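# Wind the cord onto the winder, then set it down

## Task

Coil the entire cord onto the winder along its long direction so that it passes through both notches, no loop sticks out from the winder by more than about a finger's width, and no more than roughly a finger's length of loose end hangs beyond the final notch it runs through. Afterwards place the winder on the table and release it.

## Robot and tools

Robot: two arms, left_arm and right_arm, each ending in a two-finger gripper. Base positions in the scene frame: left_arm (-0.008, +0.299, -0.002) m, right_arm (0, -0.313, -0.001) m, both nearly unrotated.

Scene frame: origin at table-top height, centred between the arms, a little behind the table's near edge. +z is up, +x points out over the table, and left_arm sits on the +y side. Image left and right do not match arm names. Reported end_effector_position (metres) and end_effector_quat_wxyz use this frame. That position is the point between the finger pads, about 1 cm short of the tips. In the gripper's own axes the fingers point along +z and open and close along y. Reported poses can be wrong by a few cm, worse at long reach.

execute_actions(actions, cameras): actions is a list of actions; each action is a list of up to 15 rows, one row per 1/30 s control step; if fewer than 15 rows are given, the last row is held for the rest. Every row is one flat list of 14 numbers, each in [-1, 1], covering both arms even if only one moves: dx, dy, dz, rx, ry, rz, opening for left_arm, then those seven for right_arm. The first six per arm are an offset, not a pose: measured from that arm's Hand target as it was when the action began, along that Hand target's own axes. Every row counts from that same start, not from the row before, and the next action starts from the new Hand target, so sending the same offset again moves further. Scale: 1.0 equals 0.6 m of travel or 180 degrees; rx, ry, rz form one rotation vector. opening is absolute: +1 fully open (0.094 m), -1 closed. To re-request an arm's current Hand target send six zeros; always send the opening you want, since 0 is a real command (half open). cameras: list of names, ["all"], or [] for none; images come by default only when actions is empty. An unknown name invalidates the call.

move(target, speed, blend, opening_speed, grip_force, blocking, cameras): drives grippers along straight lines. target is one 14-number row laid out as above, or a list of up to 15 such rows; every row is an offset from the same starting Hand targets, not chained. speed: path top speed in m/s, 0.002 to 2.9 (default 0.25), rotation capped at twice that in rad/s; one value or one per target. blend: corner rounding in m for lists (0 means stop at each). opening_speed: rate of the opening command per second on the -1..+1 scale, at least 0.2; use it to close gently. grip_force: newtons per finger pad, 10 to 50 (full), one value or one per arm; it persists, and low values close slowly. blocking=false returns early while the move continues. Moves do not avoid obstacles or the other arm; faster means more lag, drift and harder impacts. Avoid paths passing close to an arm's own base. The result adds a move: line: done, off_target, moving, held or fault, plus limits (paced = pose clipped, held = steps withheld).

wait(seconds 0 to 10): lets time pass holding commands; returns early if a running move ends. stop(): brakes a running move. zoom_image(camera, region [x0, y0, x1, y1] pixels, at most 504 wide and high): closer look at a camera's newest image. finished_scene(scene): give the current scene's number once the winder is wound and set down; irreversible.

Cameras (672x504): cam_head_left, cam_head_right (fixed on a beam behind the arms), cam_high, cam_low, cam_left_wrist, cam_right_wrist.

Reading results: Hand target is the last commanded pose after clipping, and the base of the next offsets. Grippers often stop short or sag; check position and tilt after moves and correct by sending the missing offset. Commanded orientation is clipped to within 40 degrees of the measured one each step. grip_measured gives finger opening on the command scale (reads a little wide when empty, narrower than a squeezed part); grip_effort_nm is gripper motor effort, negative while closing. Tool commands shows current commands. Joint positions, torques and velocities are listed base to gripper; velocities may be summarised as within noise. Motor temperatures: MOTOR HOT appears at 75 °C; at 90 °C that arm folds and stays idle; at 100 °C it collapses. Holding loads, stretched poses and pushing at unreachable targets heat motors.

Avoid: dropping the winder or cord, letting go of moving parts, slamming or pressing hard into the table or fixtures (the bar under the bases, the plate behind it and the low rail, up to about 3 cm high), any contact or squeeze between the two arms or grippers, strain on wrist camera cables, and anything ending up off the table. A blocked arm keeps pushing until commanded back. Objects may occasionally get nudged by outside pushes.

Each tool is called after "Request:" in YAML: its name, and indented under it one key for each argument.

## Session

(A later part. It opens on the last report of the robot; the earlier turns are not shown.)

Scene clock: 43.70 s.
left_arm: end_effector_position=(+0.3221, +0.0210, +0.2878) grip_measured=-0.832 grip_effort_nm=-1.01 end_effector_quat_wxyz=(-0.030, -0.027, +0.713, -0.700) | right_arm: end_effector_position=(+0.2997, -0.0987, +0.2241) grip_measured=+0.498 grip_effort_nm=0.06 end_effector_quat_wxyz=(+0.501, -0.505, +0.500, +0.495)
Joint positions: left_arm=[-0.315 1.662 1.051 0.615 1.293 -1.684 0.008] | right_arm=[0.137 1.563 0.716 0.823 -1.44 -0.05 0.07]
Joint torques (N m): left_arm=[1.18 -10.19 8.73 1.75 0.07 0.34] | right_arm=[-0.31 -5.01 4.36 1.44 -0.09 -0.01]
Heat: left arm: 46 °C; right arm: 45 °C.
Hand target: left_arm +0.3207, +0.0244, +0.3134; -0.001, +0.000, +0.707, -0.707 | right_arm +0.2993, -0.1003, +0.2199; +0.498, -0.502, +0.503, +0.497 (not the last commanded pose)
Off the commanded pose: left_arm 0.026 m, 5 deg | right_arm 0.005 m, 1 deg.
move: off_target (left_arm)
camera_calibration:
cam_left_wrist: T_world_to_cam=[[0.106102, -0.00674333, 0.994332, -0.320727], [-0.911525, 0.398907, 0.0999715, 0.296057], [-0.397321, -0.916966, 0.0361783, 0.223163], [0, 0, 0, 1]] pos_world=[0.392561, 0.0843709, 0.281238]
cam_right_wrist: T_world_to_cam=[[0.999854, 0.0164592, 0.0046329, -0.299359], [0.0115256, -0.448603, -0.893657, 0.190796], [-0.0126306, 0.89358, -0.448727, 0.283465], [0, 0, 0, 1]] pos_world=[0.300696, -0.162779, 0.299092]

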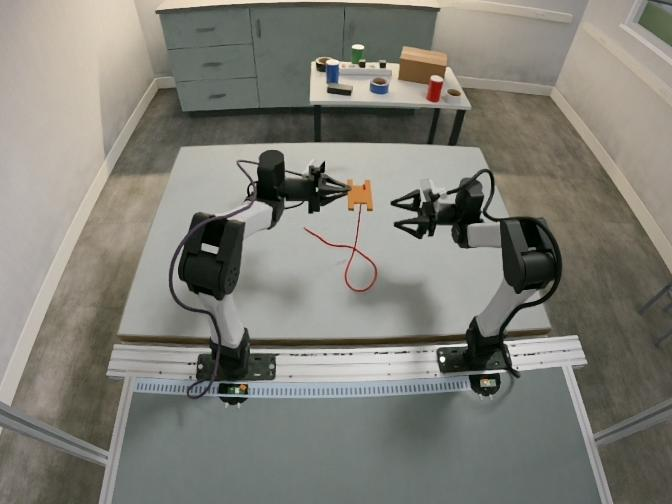

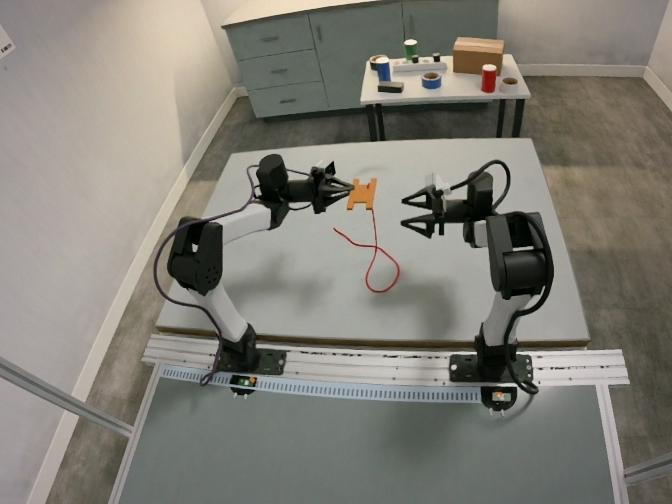

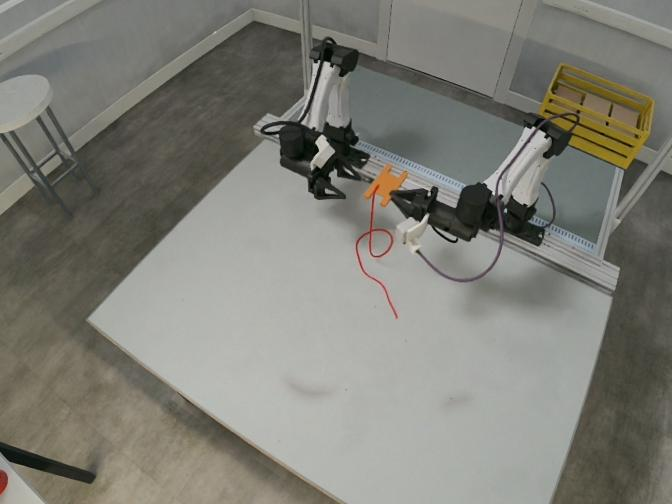

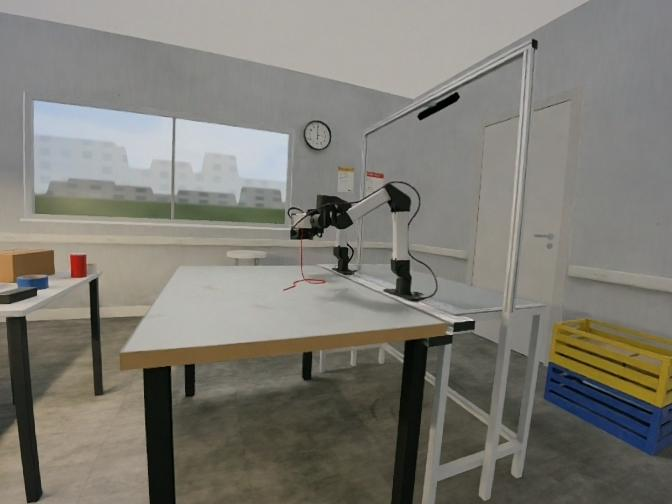

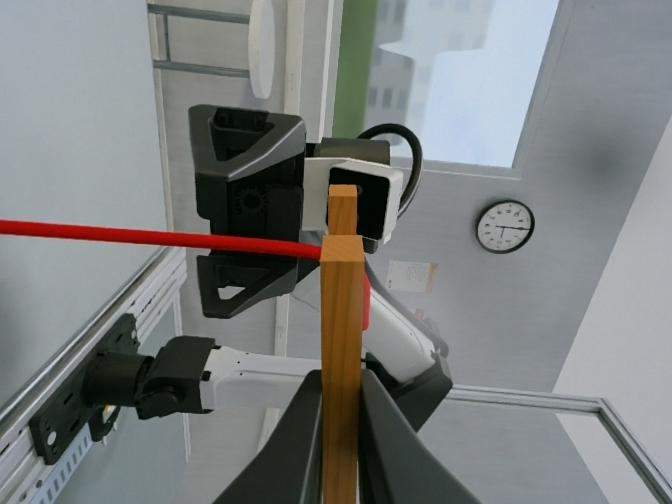

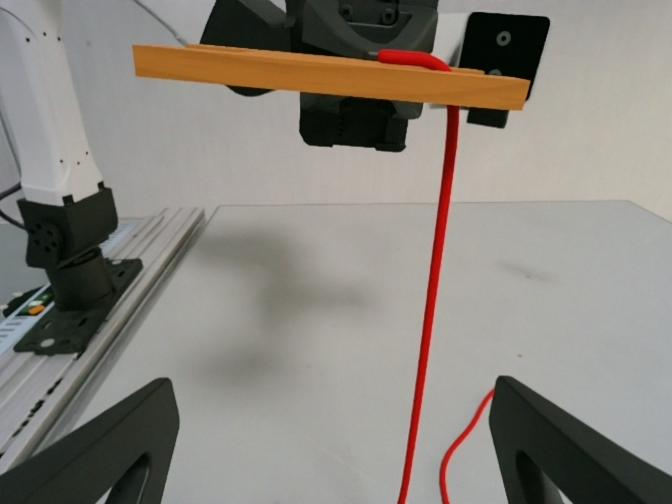

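Request:
move:
  target:
    - [0,0,0,0,0,0,-1,0.045,-0.062,0,0,0,0,0.5]
    - [0,0,0,0,0,0,-1,0.045,-0.062,0.158,0,0,0,0.5]
  blend: [0.02,0]
  cameras: ["cam_right_wrist","cam_head_left"]

Scene clock: 47.00 s.
left_arm: end_effector_position=(+0.3221, +0.0210, +0.2875) grip_measured=-0.832 grip_effort_nm=-1.01 end_effector_quat_wxyz=(-0.030, -0.027, +0.713, -0.700) | right_arm: end_effector_position=(+0.3300, -0.0071, +0.1879) grip_measured=+0.498 grip_effort_nm=0.06 end_effector_quat_wxyz=(+0.490, -0.503, +0.505, +0.502)
Joint positions: left_arm=[-0.315 1.662 1.051 0.613 1.293 -1.682 0.008] | right_arm=[0.385 1.844 0.88 0.932 -1.204 -0.031 0.07]
Joint torques (N m): left_arm=[1.18 -10.22 8.72 1.75 0.07 0.27] | right_arm=[0.28 -6.63 6.41 1.69 0.06 -0.01]
Heat: left arm: 45 °C; right arm: 45 °C.
Hand target: left_arm +0.3207, +0.0244, +0.3134; -0.001, +0.000, +0.707, -0.707 | right_arm +0.3365, -0.0057, +0.1918; +0.498, -0.502, +0.503, +0.497
Off the commanded pose: left_arm 0.026 m, 5 deg | right_arm 0.008 m, 1 deg.
move: off_target (left_arm)
camera_calibration:
cam_right_wrist: T_world_to_cam=[[0.999407, 0.0269278, -0.0214698, -0.325965], [-0.00682603, -0.45616, -0.889872, 0.204477], [-0.033756, 0.88949, -0.455705, 0.194029], [0, 0, 0, 1]] pos_world=[0.333717, -0.0705353, 0.26338]
Images, in order (width x height): cam_head_left 672x504, cam_right_wrist 672x504.

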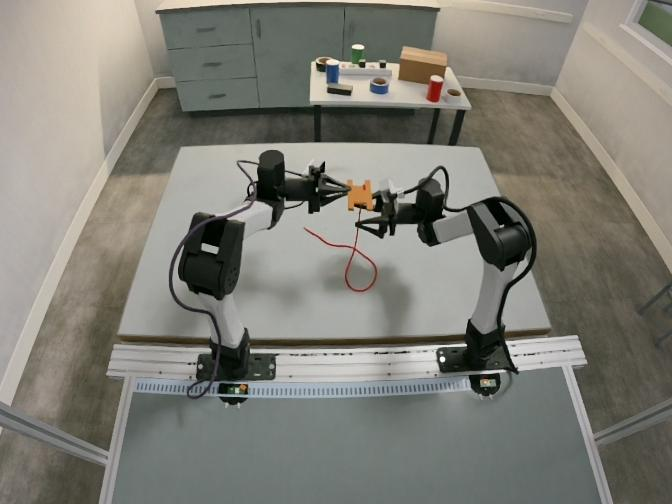

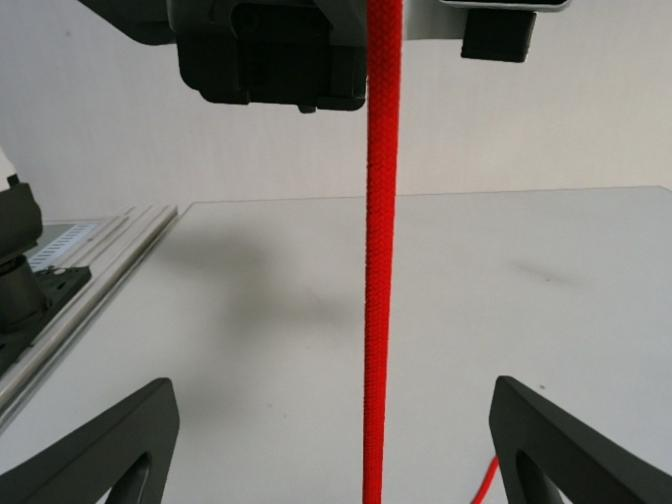

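Request:
move:
  target: [0,0,0,0,0,0,-1,0,0,0.0,0,0,0,-1]
  opening_speed: 1
  cameras: ["cam_right_wrist"]

Scene clock: 49.03 s.
left_arm: end_effector_position=(+0.3221, +0.0210, +0.2875) grip_measured=-0.832 grip_effort_nm=-1.01 end_effector_quat_wxyz=(-0.030, -0.027, +0.713, -0.700) | right_arm: end_effector_position=(+0.3302, -0.0071, +0.1880) grip_measured=-0.953 grip_effort_nm=-1.03 end_effector_quat_wxyz=(+0.490, -0.503, +0.506, +0.501)
Joint positions: left_arm=[-0.315 1.662 1.051 0.613 1.293 -1.682 0.008] | right_arm=[0.385 1.844 0.88 0.933 -1.203 -0.031 0.002]
Joint torques (N m): left_arm=[1.18 -10.21 8.7 1.75 0.06 0.29] | right_arm=[0.32 -6.87 6.65 1.66 0.07 0.04]
Heat: left arm: 45 °C; right arm: 44 °C.
Hand target: left_arm +0.3207, +0.0244, +0.3134; -0.001, +0.000, +0.707, -0.707 | right_arm +0.3365, -0.0057, +0.1918; +0.498, -0.502, +0.503, +0.497
Off the commanded pose: left_arm 0.026 m, 5 deg | right_arm 0.008 m, 1 deg.
move: off_target (left_arm)
camera_calibration:
cam_right_wrist: T_world_to_cam=[[0.999433, 0.0262154, -0.0211076, -0.326116], [-0.00683318, -0.456036, -0.889935, 0.204504], [-0.0329558, 0.889575, -0.455598, 0.193741], [0, 0, 0, 1]] pos_world=[0.333714, -0.0705366, 0.26338]
Images, in order (width x height): cam_right_wrist 672x504.

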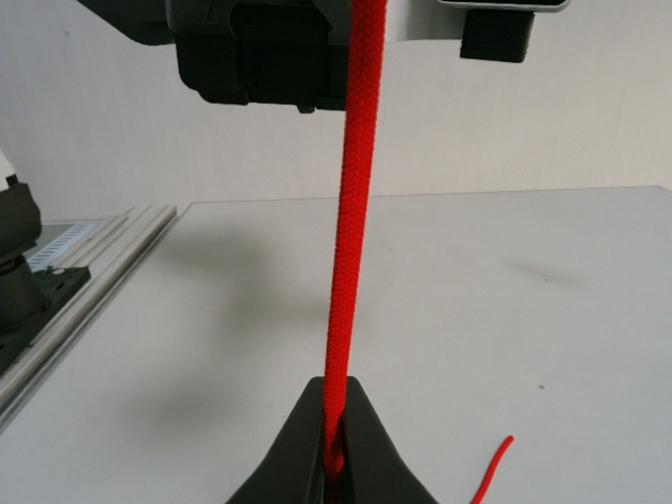

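Request:
move:
  target: [0,0,0,0,0,0,-1,0,0,0.0,0,0,0,-0.86]

Request:
move:
  target: [0,0,0,0,0,0,-1,0,0,0.0,0,0,0,-0.88]

Request:
move:
  target: [0,0,0,0,0,0,-1,0,0,0.0,0,0,0,-0.90]

Request:
move:
  target: [0,0,0,0,0,0,-1,0,0,0.0,0,0,0,-0.91]
  cameras: ["cam_right_wrist"]

Scene clock: 49.80 s.
left_arm: end_effector_position=(+0.3221, +0.0210, +0.2875) grip_measured=-0.832 grip_effort_nm=-1.01 end_effector_quat_wxyz=(-0.030, -0.027, +0.713, -0.700) | right_arm: end_effector_position=(+0.3302, -0.0071, +0.1880) grip_measured=-0.861 grip_effort_nm=0.07 end_effector_quat_wxyz=(+0.490, -0.503, +0.506, +0.501)
Joint positions: left_arm=[-0.315 1.662 1.051 0.613 1.293 -1.682 0.008] | right_arm=[0.385 1.844 0.88 0.933 -1.203 -0.031 0.007]
Joint torques (N m): left_arm=[1.18 -10.18 8.69 1.74 0.06 0.29] | right_arm=[0.29 -6.83 6.67 1.63 0.07 -0.03]
Heat: left arm: 45 °C; right arm: 44 °C.
Hand target: left_arm +0.3207, +0.0244, +0.3134; -0.001, +0.000, +0.707, -0.707 | right_arm +0.3365, -0.0057, +0.1918; +0.498, -0.502, +0.503, +0.497
Off the commanded pose: left_arm 0.026 m, 5 deg | right_arm 0.008 m, 1 deg.
move: off_target (left_arm)

Scene clock: 50.30 s.
left_arm: end_effector_position=(+0.3221, +0.0210, +0.2875) grip_measured=-0.832 grip_effort_nm=-1.01 end_effector_quat_wxyz=(-0.030, -0.027, +0.713, -0.700) | right_arm: end_effector_position=(+0.3302, -0.0071, +0.1880) grip_measured=-0.879 grip_effort_nm=-0.09 end_effector_quat_wxyz=(+0.490, -0.503, +0.506, +0.501)
Joint positions: left_arm=[-0.315 1.662 1.051 0.613 1.293 -1.682 0.008] | right_arm=[0.385 1.844 0.88 0.933 -1.203 -0.031 0.006]
Joint torques (N m): left_arm=[1.2 -10.19 8.7 1.75 0.07 0.28] | right_arm=[0.25 -6.8 6.48 1.66 0.1 0.01]
Heat: left arm: 45 °C; right arm: 44 °C.
Hand target: left_arm +0.3207, +0.0244, +0.3134; -0.001, +0.000, +0.707, -0.707 | right_arm +0.3365, -0.0057, +0.1918; +0.498, -0.502, +0.503, +0.497
Off the commanded pose: left_arm 0.026 m, 5 deg | right_arm 0.008 m, 1 deg.
move: off_target (left_arm)

Scene clock: 50.80 s.
left_arm: end_effector_position=(+0.3221, +0.0210, +0.2875) grip_measured=-0.832 grip_effort_nm=-1.01 end_effector_quat_wxyz=(-0.030, -0.027, +0.713, -0.700) | right_arm: end_effector_position=(+0.3302, -0.0071, +0.1880) grip_measured=-0.898 grip_effort_nm=-0.10 end_effector_quat_wxyz=(+0.490, -0.503, +0.506, +0.501)
Joint positions: left_arm=[-0.315 1.662 1.051 0.613 1.293 -1.682 0.008] | right_arm=[0.385 1.844 0.88 0.933 -1.203 -0.031 0.005]
Joint torques (N m): left_arm=[1.14 -10.14 8.75 1.75 0.07 0.29] | right_arm=[0.2 -6.94 6.49 1.63 0.09 -0.04]
Heat: left arm: 45 °C; right arm: 44 °C.
Hand target: left_arm +0.3207, +0.0244, +0.3134; -0.001, +0.000, +0.707, -0.707 | right_arm +0.3365, -0.0057, +0.1918; +0.498, -0.502, +0.503, +0.497
Off the commanded pose: left_arm 0.026 m, 5 deg | right_arm 0.008 m, 1 deg.
move: off_target (left_arm)

Scene clock: 51.30 s.
left_arm: end_effector_position=(+0.3221, +0.0210, +0.2875) grip_measured=-0.832 grip_effort_nm=-1.01 end_effector_quat_wxyz=(-0.030, -0.027, +0.713, -0.700) | right_arm: end_effector_position=(+0.3302, -0.0071, +0.1880) grip_measured=-0.908 grip_effort_nm=-0.09 end_effector_quat_wxyz=(+0.490, -0.503, +0.506, +0.501)
Joint positions: left_arm=[-0.315 1.662 1.051 0.613 1.293 -1.682 0.008] | right_arm=[0.385 1.844 0.88 0.933 -1.203 -0.031 0.004]
Joint torques (N m): left_arm=[1.16 -10.17 8.73 1.74 0.07 0.29] | right_arm=[0.35 -6.64 6.5 1.67 0.07 -0.03]
Heat: left arm: 45 °C; right arm: 44 °C.
Hand target: left_arm +0.3207, +0.0244, +0.3134; -0.001, +0.000, +0.707, -0.707 | right_arm +0.3365, -0.0057, +0.1918; +0.498, -0.502, +0.503, +0.497
Off the commanded pose: left_arm 0.026 m, 5 deg | right_arm 0.008 m, 1 deg.
move: off_target (left_arm)
camera_calibration:
cam_right_wrist: T_world_to_cam=[[0.999424, 0.026214, -0.0215546, -0.326097], [-0.00723158, -0.456042, -0.889929, 0.204636], [-0.0331584, 0.889572, -0.455589, 0.193809], [0, 0, 0, 1]] pos_world=[0.333816, -0.0705366, 0.26338]
Images, in order (width x height): cam_right_wrist 672x504.

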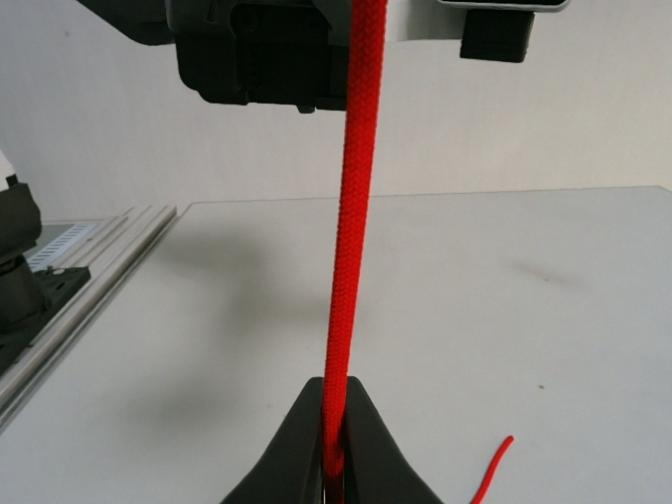

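Request:
move:
  target:
    - [0,0,0,0,0,0,-1,-0.003,0.067,0.004,0,0,0,-0.9]
    - [0,0,0,0,0,0,-1,-0.02,0.233,0.004,0,0,0,-0.9]
  blend: [0.02,0]
  speed: 0.15
  cameras: ["cam_right_wrist","cam_left_wrist","cam_head_left","cam_high"]

Scene clock: 53.53 s.
left_arm: end_effector_position=(+0.3050, +0.0218, +0.2858) grip_measured=-0.832 grip_effort_nm=-1.00 end_effector_quat_wxyz=(-0.072, -0.005, +0.717, -0.694) | right_arm: end_effector_position=(+0.2161, -0.0061, +0.2150) grip_measured=-0.900 grip_effort_nm=-0.03 end_effector_quat_wxyz=(+0.532, -0.488, +0.503, +0.476)
Joint positions: left_arm=[-0.316 1.655 1.051 0.577 1.383 -1.682 0.008] | right_arm=[0.588 1.383 0.46 0.967 -0.92 -0.02 0.005]
Joint torques (N m): left_arm=[1.58 -10.06 8.44 2.03 -0.74 0.27] | right_arm=[2.35 -5.01 3.54 1.35 -0.44 -0.04]
Heat: left arm: 45 °C; right arm: 44 °C.
Hand target: left_arm +0.3206, +0.0243, +0.3135; -0.001, +0.001, +0.707, -0.707 | right_arm +0.1967, -0.0031, +0.2038; +0.498, -0.502, +0.502, +0.497
Off the commanded pose: left_arm 0.032 m, 8 deg | right_arm 0.023 m, 5 deg.
move: off_target (left_arm, right_arm)
camera_calibration:
cam_left_wrist: T_world_to_cam=[[0.134549, -0.0278338, 0.990516, -0.324139], [-0.868335, 0.478258, 0.131392, 0.256436], [-0.477379, -0.877778, 0.0401801, 0.239576], [0, 0, 0, 1]] pos_world=[0.380653, 0.0786303, 0.277745]
cam_right_wrist: T_world_to_cam=[[0.997966, -0.0540453, 0.0338052, -0.223556], [0.00767654, -0.424557, -0.905369, 0.228649], [0.0632831, 0.903787, -0.423278, 0.173868], [0, 0, 0, 1]] pos_world=[0.210344, -0.072147, 0.288164]
Images, in order (width x height): cam_head_left 672x504, cam_high 672x504, cam_left_wrist 672x504, cam_right_wrist 672x504.

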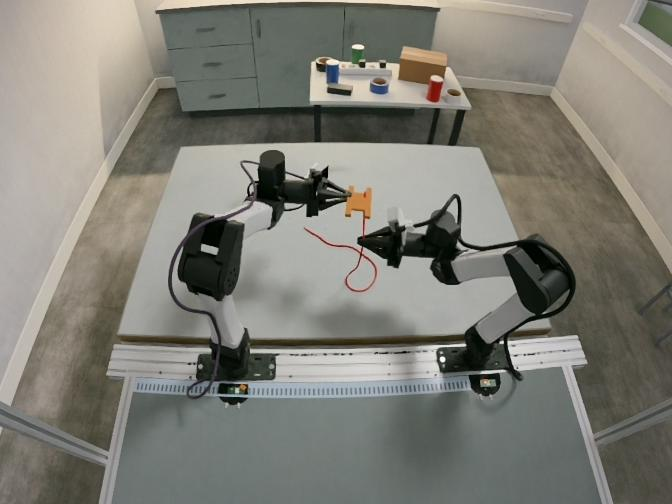

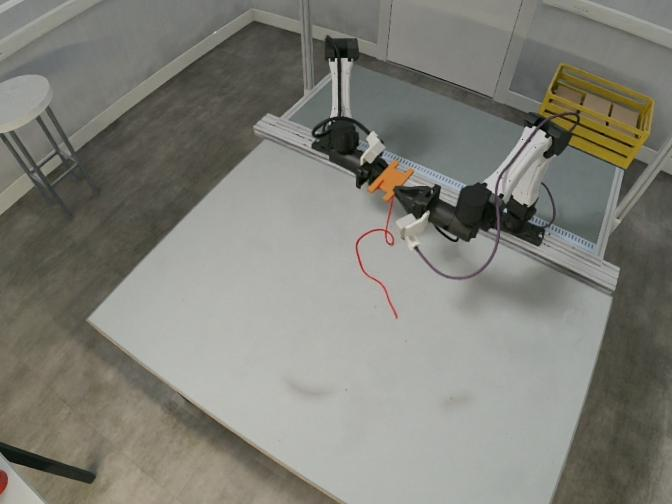

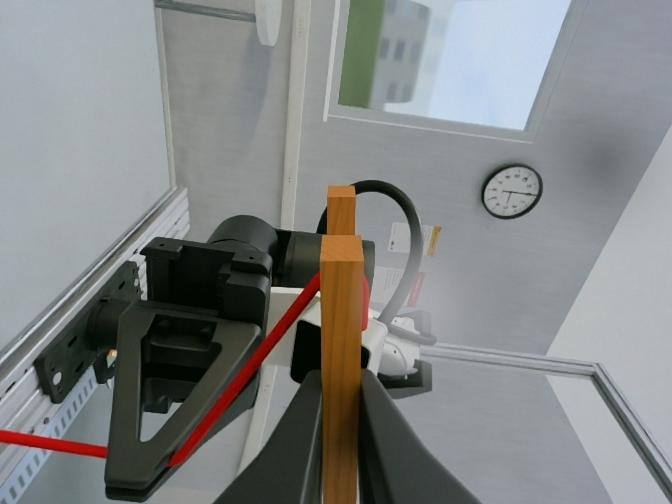

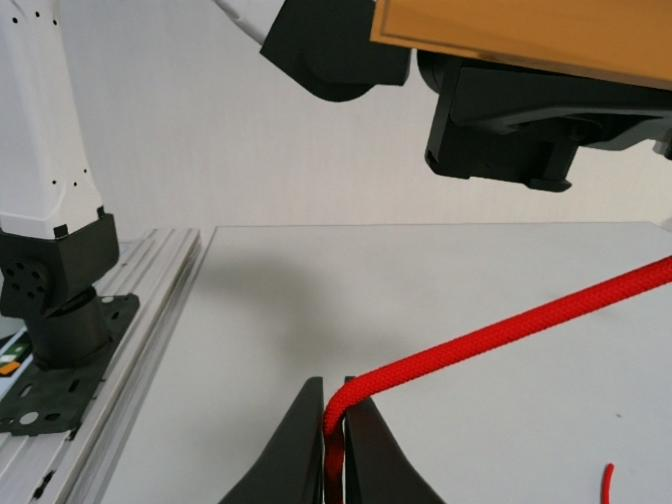

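Request:
move:
  target: [0,0,0,0,0,0,-1,0,0,0,0,0,0,-0.875]

Request:
move:
  target: [0,0,0,0,0,0,-1,0,0,0,0,0,0,-0.855]
  cameras: ["cam_right_wrist","cam_left_wrist"]

Scene clock: 54.27 s.
left_arm: end_effector_position=(+0.3168, +0.0222, +0.2863) grip_measured=-0.832 grip_effort_nm=-1.01 end_effector_quat_wxyz=(-0.047, -0.027, +0.716, -0.696) | right_arm: end_effector_position=(+0.2034, -0.0029, +0.2065) grip_measured=-0.876 grip_effort_nm=0.05 end_effector_quat_wxyz=(+0.507, -0.498, +0.503, +0.491)
Joint positions: left_arm=[-0.313 1.655 1.052 0.578 1.321 -1.681 0.008] | right_arm=[0.607 1.383 0.449 0.941 -0.951 -0.02 0.006]
Joint torques (N m): left_arm=[1.06 -9.73 8.61 2.05 -0.17 0.29] | right_arm=[1.01 -5.01 4.29 1.59 -0.13 -0.09]
Heat: left arm: 45 °C; right arm: 43 °C.
Hand target: left_arm +0.3206, +0.0243, +0.3135; -0.001, +0.001, +0.707, -0.707 | right_arm +0.1967, -0.0031, +0.2038; +0.498, -0.502, +0.502, +0.497
Off the commanded pose: left_arm 0.028 m, 6 deg | right_arm 0.007 m, 1 deg.
move: off_target (left_arm)

Scene clock: 54.77 s.
left_arm: end_effector_position=(+0.3186, +0.0222, +0.2863) grip_measured=-0.832 grip_effort_nm=-1.01 end_effector_quat_wxyz=(-0.043, -0.030, +0.716, -0.696) | right_arm: end_effector_position=(+0.2025, -0.0028, +0.2058) grip_measured=-0.856 grip_effort_nm=0.07 end_effector_quat_wxyz=(+0.505, -0.499, +0.503, +0.493)
Joint positions: left_arm=[-0.313 1.655 1.052 0.578 1.31 -1.68 0.008] | right_arm=[0.607 1.383 0.449 0.936 -0.956 -0.02 0.007]
Joint torques (N m): left_arm=[1.05 -9.69 8.66 2.05 -0.1 0.23] | right_arm=[0.83 -4.83 4.26 1.59 -0.01 -0.07]
Heat: left arm: 45 °C; right arm: 43 °C.
Hand target: left_arm +0.3207, +0.0243, +0.3135; -0.001, +0.000, +0.707, -0.707 | right_arm +0.1968, -0.0031, +0.2038; +0.498, -0.502, +0.503, +0.497
Off the commanded pose: left_arm 0.027 m, 6 deg | right_arm 0.006 m, 1 deg.
move: off_target (left_arm)
camera_calibration:
cam_left_wrist: T_world_to_cam=[[0.130525, -0.0167448, 0.991304, -0.325587], [-0.902965, 0.410876, 0.125834, 0.282202], [-0.40941, -0.911537, 0.0385097, 0.225976], [0, 0, 0, 1]] pos_world=[0.389832, 0.0845835, 0.278543]
cam_right_wrist: T_world_to_cam=[[0.999998, 0.00176423, 0.000624003, -0.20294], [0.00134346, -0.444696, -0.89568, 0.221014], [-0.00130269, 0.89568, -0.444698, 0.185282], [0, 0, 0, 1]] pos_world=[0.202884, -0.0673114, 0.280479]
Images, in order (width x height): cam_left_wrist 672x504, cam_right_wrist 672x504.

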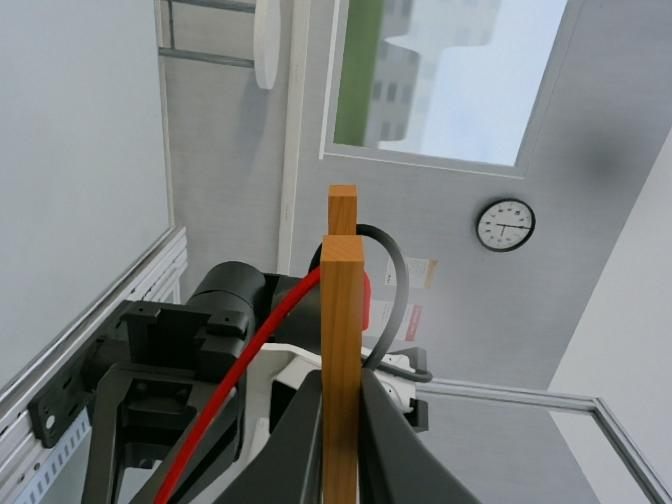

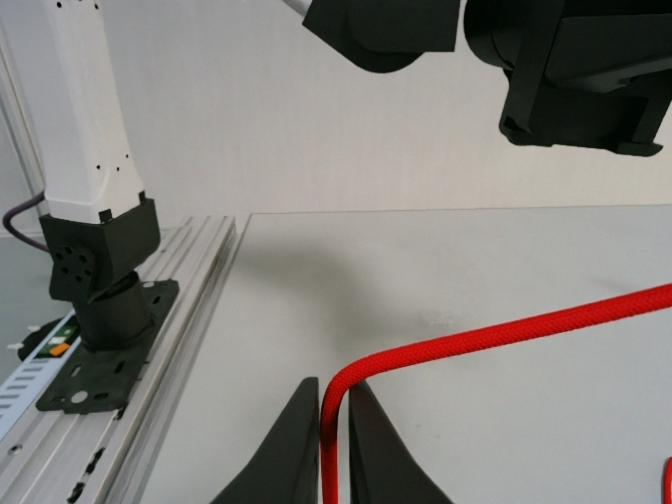

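Request:
move:
  target:
    - [0,0,0,0,0,0,-1,-0.147,0.041,0,0,0,0,-0.86]
    - [0,0,0,0,0,0,-1,-0.302,0.0,0,0,0,0,-0.86]
    - [0,0,0,0,0,0,-1,-0.318,-0.172,0,0,0,0,-0.86]
  blend: [0.03,0.03,0]
  speed: 0.2
  cameras: ["cam_right_wrist","cam_left_wrist","cam_head_left"]

Scene clock: 57.37 s.
left_arm: end_effector_position=(+0.3188, +0.0222, +0.2863) grip_measured=-0.832 grip_effort_nm=-1.01 end_effector_quat_wxyz=(-0.043, -0.031, +0.716, -0.696) | right_arm: end_effector_position=(+0.3003, -0.0010, +0.3870) grip_measured=-0.859 grip_effort_nm=-0.09 end_effector_quat_wxyz=(+0.491, -0.494, +0.513, +0.501)
Joint positions: left_arm=[-0.313 1.655 1.052 0.578 1.309 -1.68 0.008] | right_arm=[0.44 1.486 1.33 0.134 -1.129 -0.005 0.007]
Joint torques (N m): left_arm=[1.03 -9.68 8.66 2.05 -0.07 0.28] | right_arm=[0.24 -5.55 8.1 1.51 -0.15 -0.22]
Heat: left arm: 45 °C; right arm: 43 °C.
Hand target: left_arm +0.3207, +0.0243, +0.3135; -0.001, +0.000, +0.707, -0.707 | right_arm +0.2998, -0.0013, +0.3947; +0.498, -0.502, +0.502, +0.497
Off the commanded pose: left_arm 0.027 m, 6 deg | right_arm 0.008 m, 2 deg.
move: off_target (left_arm)
camera_calibration:
cam_left_wrist: T_world_to_cam=[[0.130105, -0.0166003, 0.991361, -0.325463], [-0.903484, 0.409857, 0.125435, 0.282652], [-0.408398, -0.911999, 0.0383263, 0.225803], [0, 0, 0, 1]] pos_world=[0.389934, 0.0846829, 0.278543]
cam_right_wrist: T_world_to_cam=[[0.999314, 0.00721155, -0.0363323, -0.286368], [-0.0291064, -0.453782, -0.890637, 0.391204], [-0.0229098, 0.891084, -0.45326, 0.274108], [0, 0, 0, 1]] pos_world=[0.303838, -0.0646664, 0.462259]
Images, in order (width x height): cam_head_left 672x504, cam_left_wrist 672x504, cam_right_wrist 672x504.

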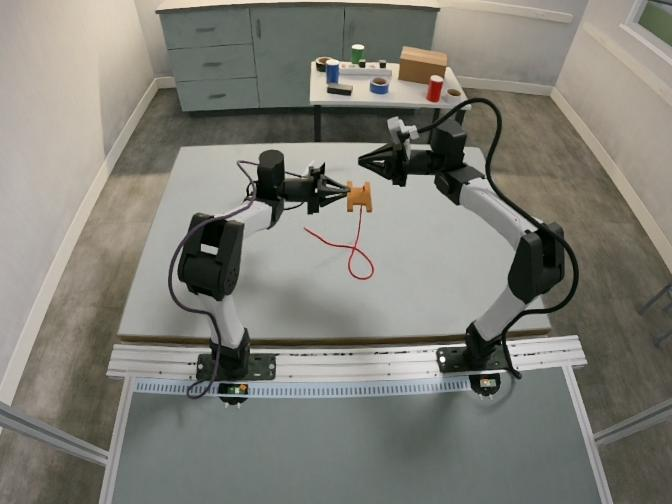

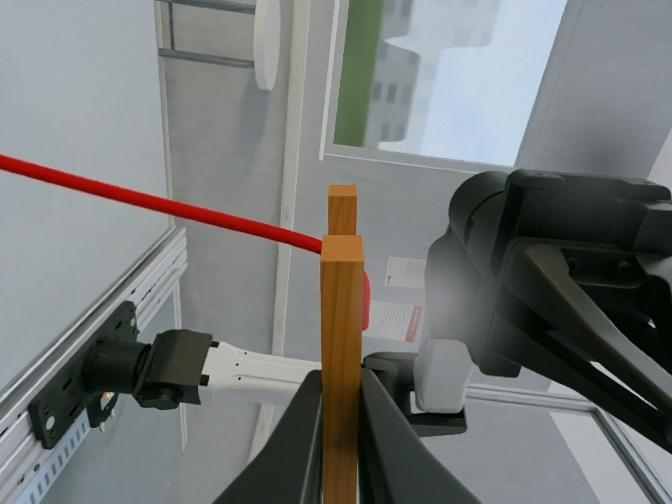

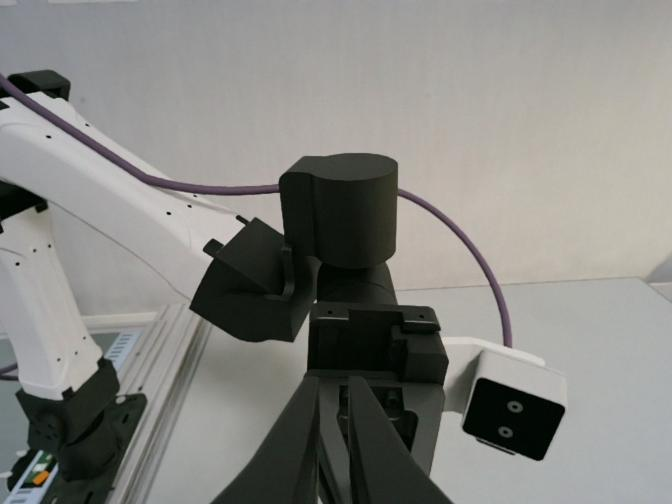

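Request:
move:
  target:
    - [0,0,0,0,0,0,-1,0,0,-0.165,0,0,0,-0.86]
    - [0,0,0,0,0,0,-1,0.338,-0.063,-0.165,0,0,0,0.3]
    - [0,0,0,0,0,0,-1,0.338,-0.063,0.012,0,0,0,0.3]
  blend: [0.04,0,0]
  speed: 0.3
  cameras: ["cam_right_wrist"]

Scene clock: 62.77 s.
left_arm: end_effector_position=(+0.3188, +0.0222, +0.2863) grip_measured=-0.832 grip_effort_nm=-1.01 end_effector_quat_wxyz=(-0.043, -0.031, +0.716, -0.696) | right_arm: end_effector_position=(+0.3312, +0.0025, +0.1878) grip_measured=+0.298 grip_effort_nm=0.06 end_effector_quat_wxyz=(+0.490, -0.504, +0.505, +0.501)
Joint positions: left_arm=[-0.313 1.655 1.052 0.578 1.309 -1.68 0.008] | right_arm=[0.408 1.859 0.9 0.927 -1.18 -0.031 0.061]
Joint torques (N m): left_arm=[1.06 -9.7 8.69 2.05 -0.07 0.29] | right_arm=[0.08 -6.89 6.57 1.67 0.12 0.01]
Motor temperatures (°C): left_arm=[25 38 45 46 25 25 29] | right_arm=[22 42 37 42 25 29 28]
Heat: left arm: 46 °C; right arm: 42 °C.
Hand target: left_arm +0.3207, +0.0243, +0.3135; -0.001, +0.000, +0.707, -0.707 | right_arm +0.3377, +0.0039, +0.1918; +0.498, -0.502, +0.502, +0.497
Off the commanded pose: left_arm 0.027 m, 6 deg | right_arm 0.008 m, 1 deg.
move: off_target (left_arm)
camera_calibration:
cam_right_wrist: T_world_to_cam=[[0.999408, 0.0273244, -0.0209014, -0.327449], [-0.00612723, -0.45647, -0.889718, 0.208483], [-0.0338518, 0.889319, -0.456032, 0.185588], [0, 0, 0, 1]] pos_world=[0.334815, -0.0609335, 0.263281]
Images, in order (width x height): cam_right_wrist 672x504.

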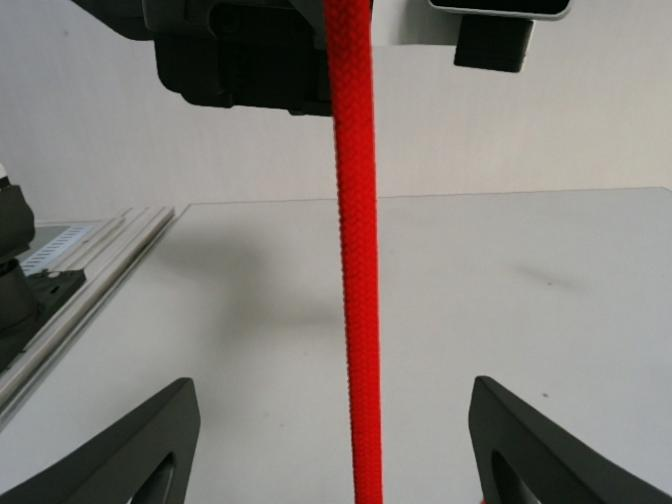

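Request:
move:
  target:
    - [0,0,0,0,0,0,-1,0,0.0,0,0,0,0,-0.882]
    - [0,0,0,0,0,0,-1,0,0.08,0,0,0,0,-0.882]
    - [0,0,0,0,0,0,-1,-0.014,0.246,0,0,0,0,-0.882]
    - [0,0,0,0,0,0,-1,-0.167,0.276,0,0,0,0,-0.882]
  blend: [0,0.03,0.04,0]
  speed: 0.2
  cameras: ["cam_right_wrist"]

Scene clock: 65.90 s.
left_arm: end_effector_position=(+0.3189, +0.0222, +0.2863) grip_measured=-0.832 grip_effort_nm=-1.00 end_effector_quat_wxyz=(-0.043, -0.031, +0.716, -0.696) | right_arm: end_effector_position=(+0.1731, +0.0030, +0.2798) grip_measured=-0.880 grip_effort_nm=-0.09 end_effector_quat_wxyz=(+0.485, -0.497, +0.516, +0.501)
Joint positions: left_arm=[-0.313 1.655 1.052 0.578 1.309 -1.68 0.008] | right_arm=[0.7 1.097 0.63 0.435 -0.876 -0.004 0.006]
Joint torques (N m): left_arm=[0.99 -9.69 8.65 2.06 -0.07 0.27] | right_arm=[1.1 -3.26 8.12 1.68 0.11 -0.24]
Heat: left arm: 46 °C; right arm: 43 °C.
Hand target: left_arm +0.3207, +0.0243, +0.3135; -0.001, +0.000, +0.707, -0.707 | right_arm +0.1721, +0.0049, +0.2920; +0.498, -0.502, +0.502, +0.497
Off the commanded pose: left_arm 0.027 m, 6 deg | right_arm 0.012 m, 2 deg.
move: off_target (left_arm, right_arm); blend cut to 0.0239 m at target 2
camera_calibration:
cam_right_wrist: T_world_to_cam=[[0.998976, 0.0138306, -0.0430663, -0.161246], [-0.0317419, -0.463954, -0.88529, 0.292847], [-0.0322249, 0.885751, -0.46304, 0.22344], [0, 0, 0, 1]] pos_world=[0.177576, -0.0598149, 0.355772]
Images, in order (width x height): cam_right_wrist 672x504.

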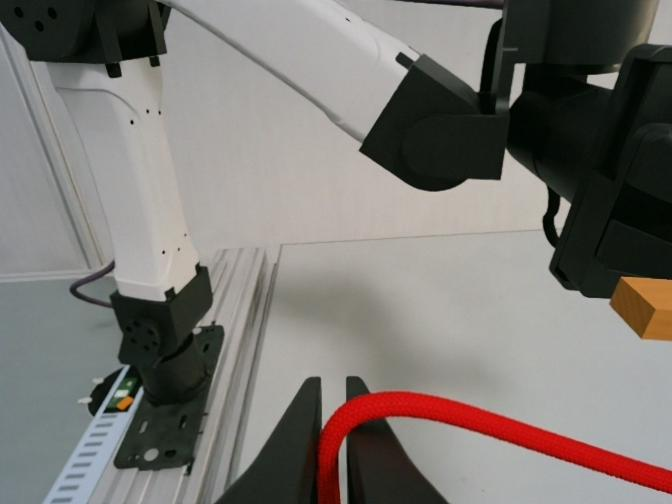

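Request:
move:
  target:
    - [0,0,0,0,0,0,-1,0.275,0.0,0,0,0,0,-0.882]
    - [0,0,0,0,0,0,-1,0.275,0.0,0,0,0,0,-1]
  cameras: ["cam_right_wrist"]

Scene clock: 68.80 s.
left_arm: end_effector_position=(+0.3189, +0.0222, +0.2863) grip_measured=-0.832 grip_effort_nm=-1.00 end_effector_quat_wxyz=(-0.043, -0.031, +0.716, -0.696) | right_arm: end_effector_position=(+0.1741, +0.0047, +0.1235) grip_measured=-0.966 grip_effort_nm=-1.04 end_effector_quat_wxyz=(+0.489, -0.503, +0.512, +0.496)
Joint positions: left_arm=[-0.313 1.655 1.052 0.578 1.309 -1.68 0.008] | right_arm=[0.7 1.74 0.273 1.43 -0.875 -0.028 0.002]
Joint torques (N m): left_arm=[1.03 -9.68 8.65 2.05 -0.07 0.28] | right_arm=[0.24 -4.26 2.18 2.17 -0.05 0.02]
Heat: left arm: 46 °C; right arm: 43 °C.
Hand target: left_arm +0.3206, +0.0243, +0.3135; -0.001, +0.001, +0.707, -0.707 | right_arm +0.1722, +0.0034, +0.1269; +0.498, -0.502, +0.503, +0.497
Off the commanded pose: left_arm 0.027 m, 6 deg | right_arm 0.004 m, 1 deg.
move: off_target (left_arm)
camera_calibration:
cam_right_wrist: T_world_to_cam=[[0.999647, 0.0136396, -0.0228073, -0.17159], [-0.0138051, -0.466814, -0.884248, 0.151999], [-0.0227076, 0.88425, -0.466461, 0.148372], [0, 0, 0, 1]] pos_world=[0.176997, -0.0579024, 0.199701]
Images, in order (width x height): cam_right_wrist 672x504.

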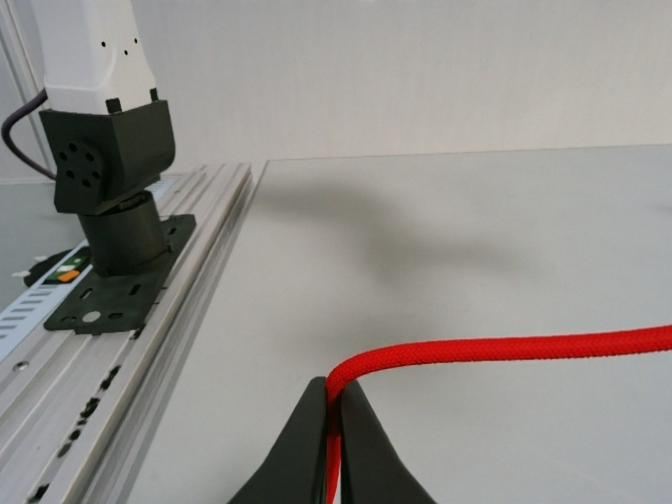

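Request:
move:
  target:
    - [0,0,0,0,0,0,-1,0,0.0,0,0,0,0,-0.885]
    - [0,0,0,0,0,0,-1,0.0615,0.0537,0,0,0,0,-0.885]
    - [0,0,0,0,0,0,-1,0.0615,0.0537,0,0,0,0,-1]
    - [0,0,0,0,0,0,-1,-0.272,0.0,0,0,0,0,-1]
    - [0,0,0,0,0,0,-1,-0.4135,-0.038,0,0,0,0,-1]
    - [0,0,0,0,0,0,-1,-0.4385,-0.213,0,0,0,0,-1]
  blend: [0,0,0,0.04,0.04,0]
  speed: 0.25
  cameras: ["cam_right_wrist","cam_left_wrist","cam_head_left"]

Scene clock: 74.00 s.
left_arm: end_effector_position=(+0.3189, +0.0222, +0.2863) grip_measured=-0.832 grip_effort_nm=-1.01 end_effector_quat_wxyz=(-0.043, -0.031, +0.716, -0.696) | right_arm: end_effector_position=(+0.3011, +0.0058, +0.3816) grip_measured=-0.997 grip_effort_nm=-0.18 end_effector_quat_wxyz=(+0.491, -0.493, +0.514, +0.501)
Joint positions: left_arm=[-0.313 1.655 1.052 0.578 1.309 -1.68 0.008] | right_arm=[0.458 1.497 1.321 0.154 -1.109 -0.004 0]
Joint torques (N m): left_arm=[1.01 -9.69 8.69 2.06 -0.07 0.29] | right_arm=[0.16 -5.71 8.01 1.59 -0.14 -0.2]
Heat: left arm: 47 °C; right arm: 44 °C.
Hand target: left_arm +0.3206, +0.0243, +0.3135; -0.001, +0.001, +0.707, -0.707 | right_arm +0.2998, +0.0058, +0.3900; +0.498, -0.502, +0.503, +0.497
Off the commanded pose: left_arm 0.027 m, 6 deg | right_arm 0.009 m, 2 deg.
move: off_target (left_arm); target 3's new opening was sent with right_arm's hand 0.019 m and 10 deg from that target
camera_calibration:
cam_left_wrist: T_world_to_cam=[[0.13011, -0.0165443, 0.991362, -0.32547], [-0.903649, 0.409493, 0.125432, 0.282749], [-0.408031, -0.912163, 0.0383288, 0.225673], [0, 0, 0, 1]] pos_world=[0.389934, 0.0846826, 0.278543]
cam_right_wrist: T_world_to_cam=[[0.999249, 0.00609878, -0.0382601, -0.286583], [-0.031306, -0.454679, -0.890105, 0.389926], [-0.0228246, 0.890635, -0.454146, 0.26588], [0, 0, 0, 1]] pos_world=[0.304643, -0.0577636, 0.456859]
Images, in order (width x height): cam_head_left 672x504, cam_left_wrist 672x504, cam_right_wrist 672x504.

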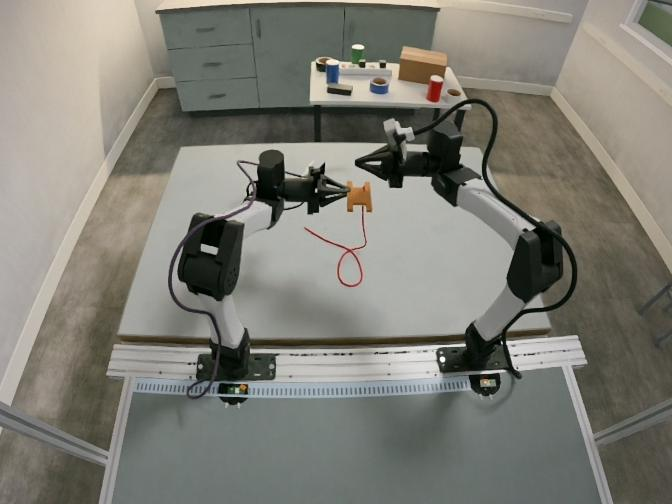

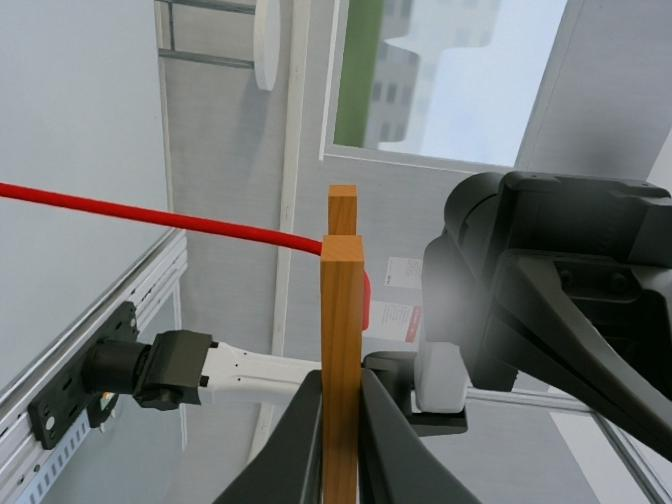

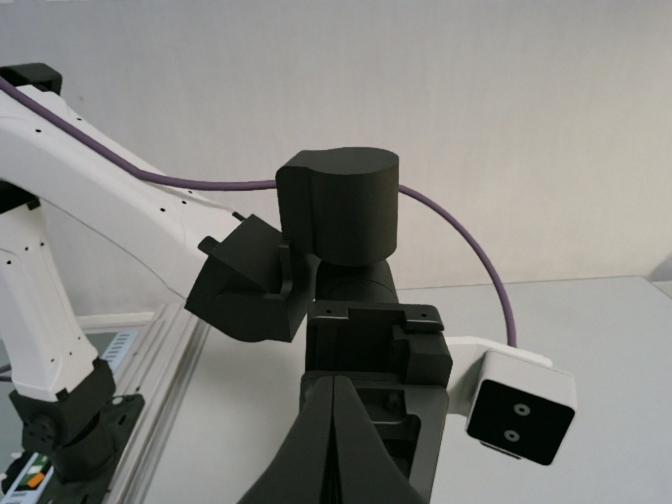

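Request:
move:
  target:
    - [0,0,0,0,0,0,-1,0,0,-0.177,0,0,0,-1]
    - [0,-0.117,0,0,0,0,-1,0.213,-0.064,-0.177,0,0,0,0.3]
    - [0,-0.117,0,0,0,0,-1,0.213,-0.064,-0.001,0,0,0,0.3]
  blend: [0.02,0,0]
  speed: 0.3
  cameras: ["cam_right_wrist"]

Scene clock: 90.10 s.
left_arm: end_effector_position=(+0.3226, +0.0199, +0.3588) grip_measured=-0.832 grip_effort_nm=-1.00 end_effector_quat_wxyz=(-0.032, -0.021, +0.713, -0.700) | right_arm: end_effector_position=(+0.3322, +0.0023, +0.2563) grip_measured=+0.298 grip_effort_nm=0.06 end_effector_quat_wxyz=(+0.488, -0.502, +0.507, +0.502)
Joint positions: left_arm=[-0.311 1.617 1.29 0.336 1.309 -1.684 0.008] | right_arm=[0.407 1.705 1.033 0.636 -1.18 -0.03 0.061]
Joint torques (N m): left_arm=[1.24 -9.36 9.32 1.71 -0.03 0.28] | right_arm=[0.12 -6.3 7.68 1.68 0.02 -0.01]
Heat: left arm: 47 °C; right arm: 43 °C.
Hand target: left_arm +0.3207, +0.0243, +0.3836; -0.001, +0.000, +0.707, -0.707 | right_arm +0.3383, +0.0040, +0.2623; +0.498, -0.502, +0.503, +0.497
Off the commanded pose: left_arm 0.025 m, 4 deg | right_arm 0.009 m, 1 deg.
move: off_target (left_arm)
camera_calibration:
cam_right_wrist: T_world_to_cam=[[0.999342, 0.0257474, -0.0255432, -0.325763], [-0.0109227, -0.457928, -0.888922, 0.270784], [-0.0345844, 0.888616, -0.457345, 0.217547], [0, 0, 0, 1]] pos_world=[0.33603, -0.0609288, 0.331879]
Images, in order (width x height): cam_right_wrist 672x504.

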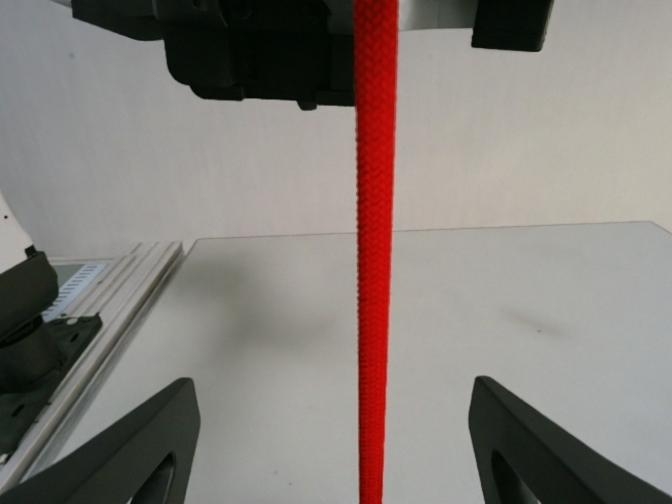

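Request:
move:
  target:
    - [0,0,0,0,0,0,-1,0,-0.004,0,0,0,0,-0.5]
    - [0,0,0,0,0,0,-1,0.305,-0.004,0.004,0,0,0,-0.5]
    - [0,0,0,0,0,0,-1,0.305,-0.004,0.004,0,0,0,-1]
  speed: 0.3
  cameras: ["cam_right_wrist"]

Scene clock: 93.20 s.
left_arm: end_effector_position=(+0.3226, +0.0199, +0.3588) grip_measured=-0.832 grip_effort_nm=-1.01 end_effector_quat_wxyz=(-0.032, -0.021, +0.713, -0.700) | right_arm: end_effector_position=(+0.3392, +0.0053, +0.0798) grip_measured=-0.963 grip_effort_nm=-1.04 end_effector_quat_wxyz=(+0.489, -0.503, +0.507, +0.501)
Joint positions: left_arm=[-0.311 1.617 1.29 0.336 1.309 -1.684 0.008] | right_arm=[0.407 2.242 0.885 1.32 -1.179 -0.034 0.002]
Joint torques (N m): left_arm=[1.22 -9.35 9.33 1.71 -0.03 0.28] | right_arm=[0.06 -7.87 3.23 1.9 0.05 -0.02]
Heat: left arm: 47 °C; right arm: 43 °C.
Hand target: left_arm +0.3207, +0.0243, +0.3836; -0.001, +0.000, +0.707, -0.707 | right_arm +0.3408, +0.0046, +0.0792; +0.498, -0.502, +0.503, +0.497
Off the commanded pose: left_arm 0.025 m, 4 deg | right_arm 0.002 m, 1 deg.
move: off_target (left_arm)
camera_calibration:
cam_right_wrist: T_world_to_cam=[[0.999425, 0.0251218, -0.0227832, -0.337626], [-0.00873369, -0.458483, -0.88866, 0.114519], [-0.0327704, 0.888348, -0.458, 0.133859], [0, 0, 0, 1]] pos_world=[0.342818, -0.057927, 0.155383]
Images, in order (width x height): cam_right_wrist 672x504.

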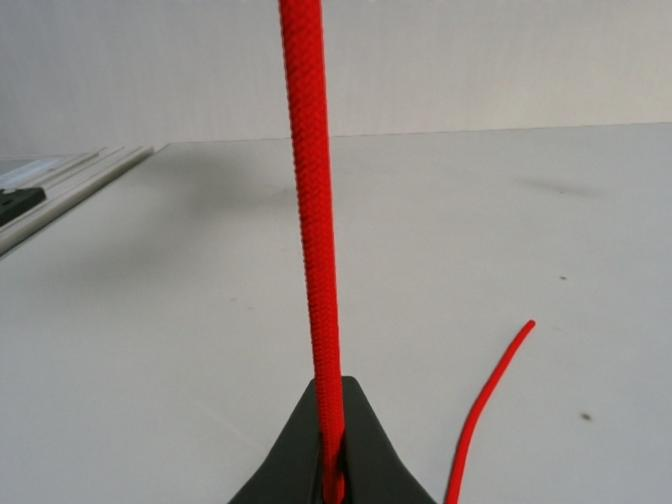

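Request:
move:
  target:
    - [0,0,0,0,0,0,-1,-0.11,0.218,0,0,0,0,-1]
    - [0,0,0,0,0,0,-1,-0.293,0.335,0,0,0,0,-1]
    - [0,0,0,0,0,0,-1,-0.48,0.368,0,0,0,0,-1]
    - [0,0,0,0,0,0,-1,-0.646,0.301,0,0,0,0,-1]
    - [0,0,0,0,0,0,-1,-0.73,0.101,0,0,0,0,-1]
  blend: [0.04,0.04,0.04,0.04,0]
  speed: 0.2
  cameras: ["cam_right_wrist","cam_left_wrist","cam_head_left"]

Scene clock: 97.47 s.
left_arm: end_effector_position=(+0.3234, +0.0202, +0.3615) grip_measured=-0.832 grip_effort_nm=-1.01 end_effector_quat_wxyz=(-0.031, -0.022, +0.713, -0.700) | right_arm: end_effector_position=(+0.2825, +0.0109, +0.5093) grip_measured=-0.963 grip_effort_nm=-1.05 end_effector_quat_wxyz=(+0.489, -0.495, +0.514, +0.501)
Joint positions: left_arm=[-0.31 1.617 1.302 0.323 1.307 -1.683 0.008] | right_arm=[0.499 1.606 1.972 -0.392 -1.072 -0.006 0.002]
Joint torques (N m): left_arm=[1.18 -9.26 8.58 1.83 -0.02 0.28] | right_arm=[0.03 -5.74 7.12 1.6 -0.13 -0.17]
Heat: left arm: 47 °C; right arm: 43 °C.
Hand target: left_arm +0.3207, +0.0243, +0.3836; -0.001, +0.000, +0.707, -0.707 | right_arm +0.2800, +0.0088, +0.5173; +0.498, -0.502, +0.503, +0.497
Off the commanded pose: left_arm 0.023 m, 4 deg | right_arm 0.008 m, 2 deg.
move: off_target (left_arm)
camera_calibration:
cam_left_wrist: T_world_to_cam=[[0.102197, -0.00712383, 0.994739, -0.393079], [-0.908314, 0.407069, 0.0962336, 0.290275], [-0.405612, -0.91337, 0.0351307, 0.223171], [0, 0, 0, 1]] pos_world=[0.394354, 0.0828755, 0.355236]
cam_right_wrist: T_world_to_cam=[[0.99921, 0.00905037, -0.038687, -0.263026], [-0.0302859, -0.456754, -0.889077, 0.504568], [-0.0257169, 0.889547, -0.456119, 0.320833], [0, 0, 0, 1]] pos_world=[0.28635, -0.0525515, 0.584762]
Images, in order (width x height): cam_head_left 672x504, cam_left_wrist 672x504, cam_right_wrist 672x504.

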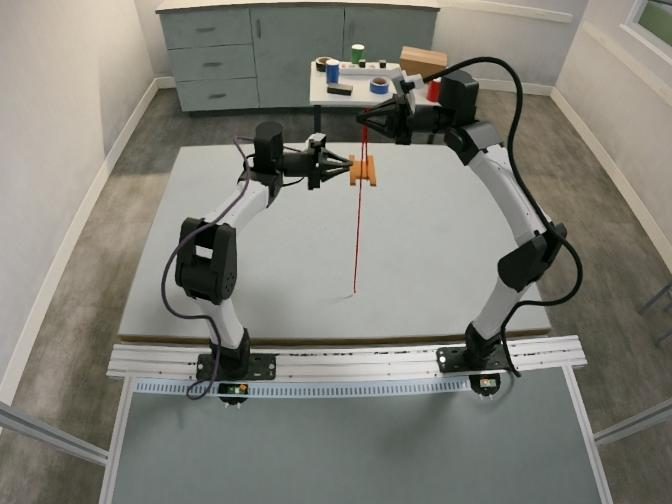

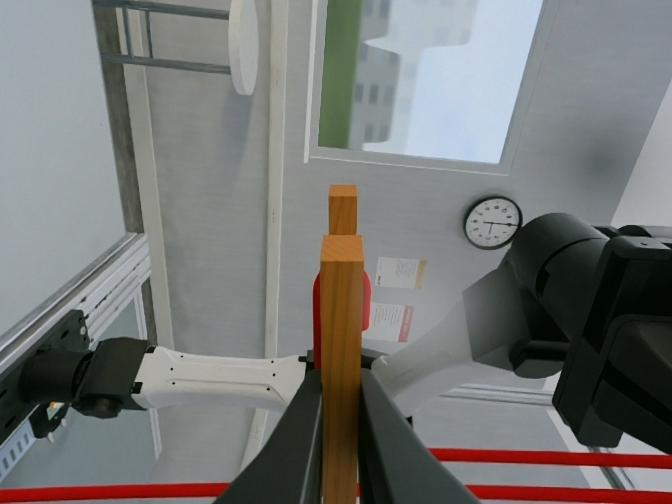

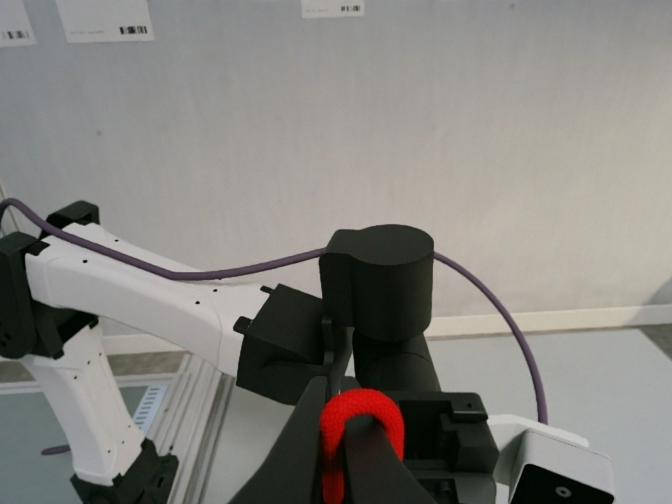

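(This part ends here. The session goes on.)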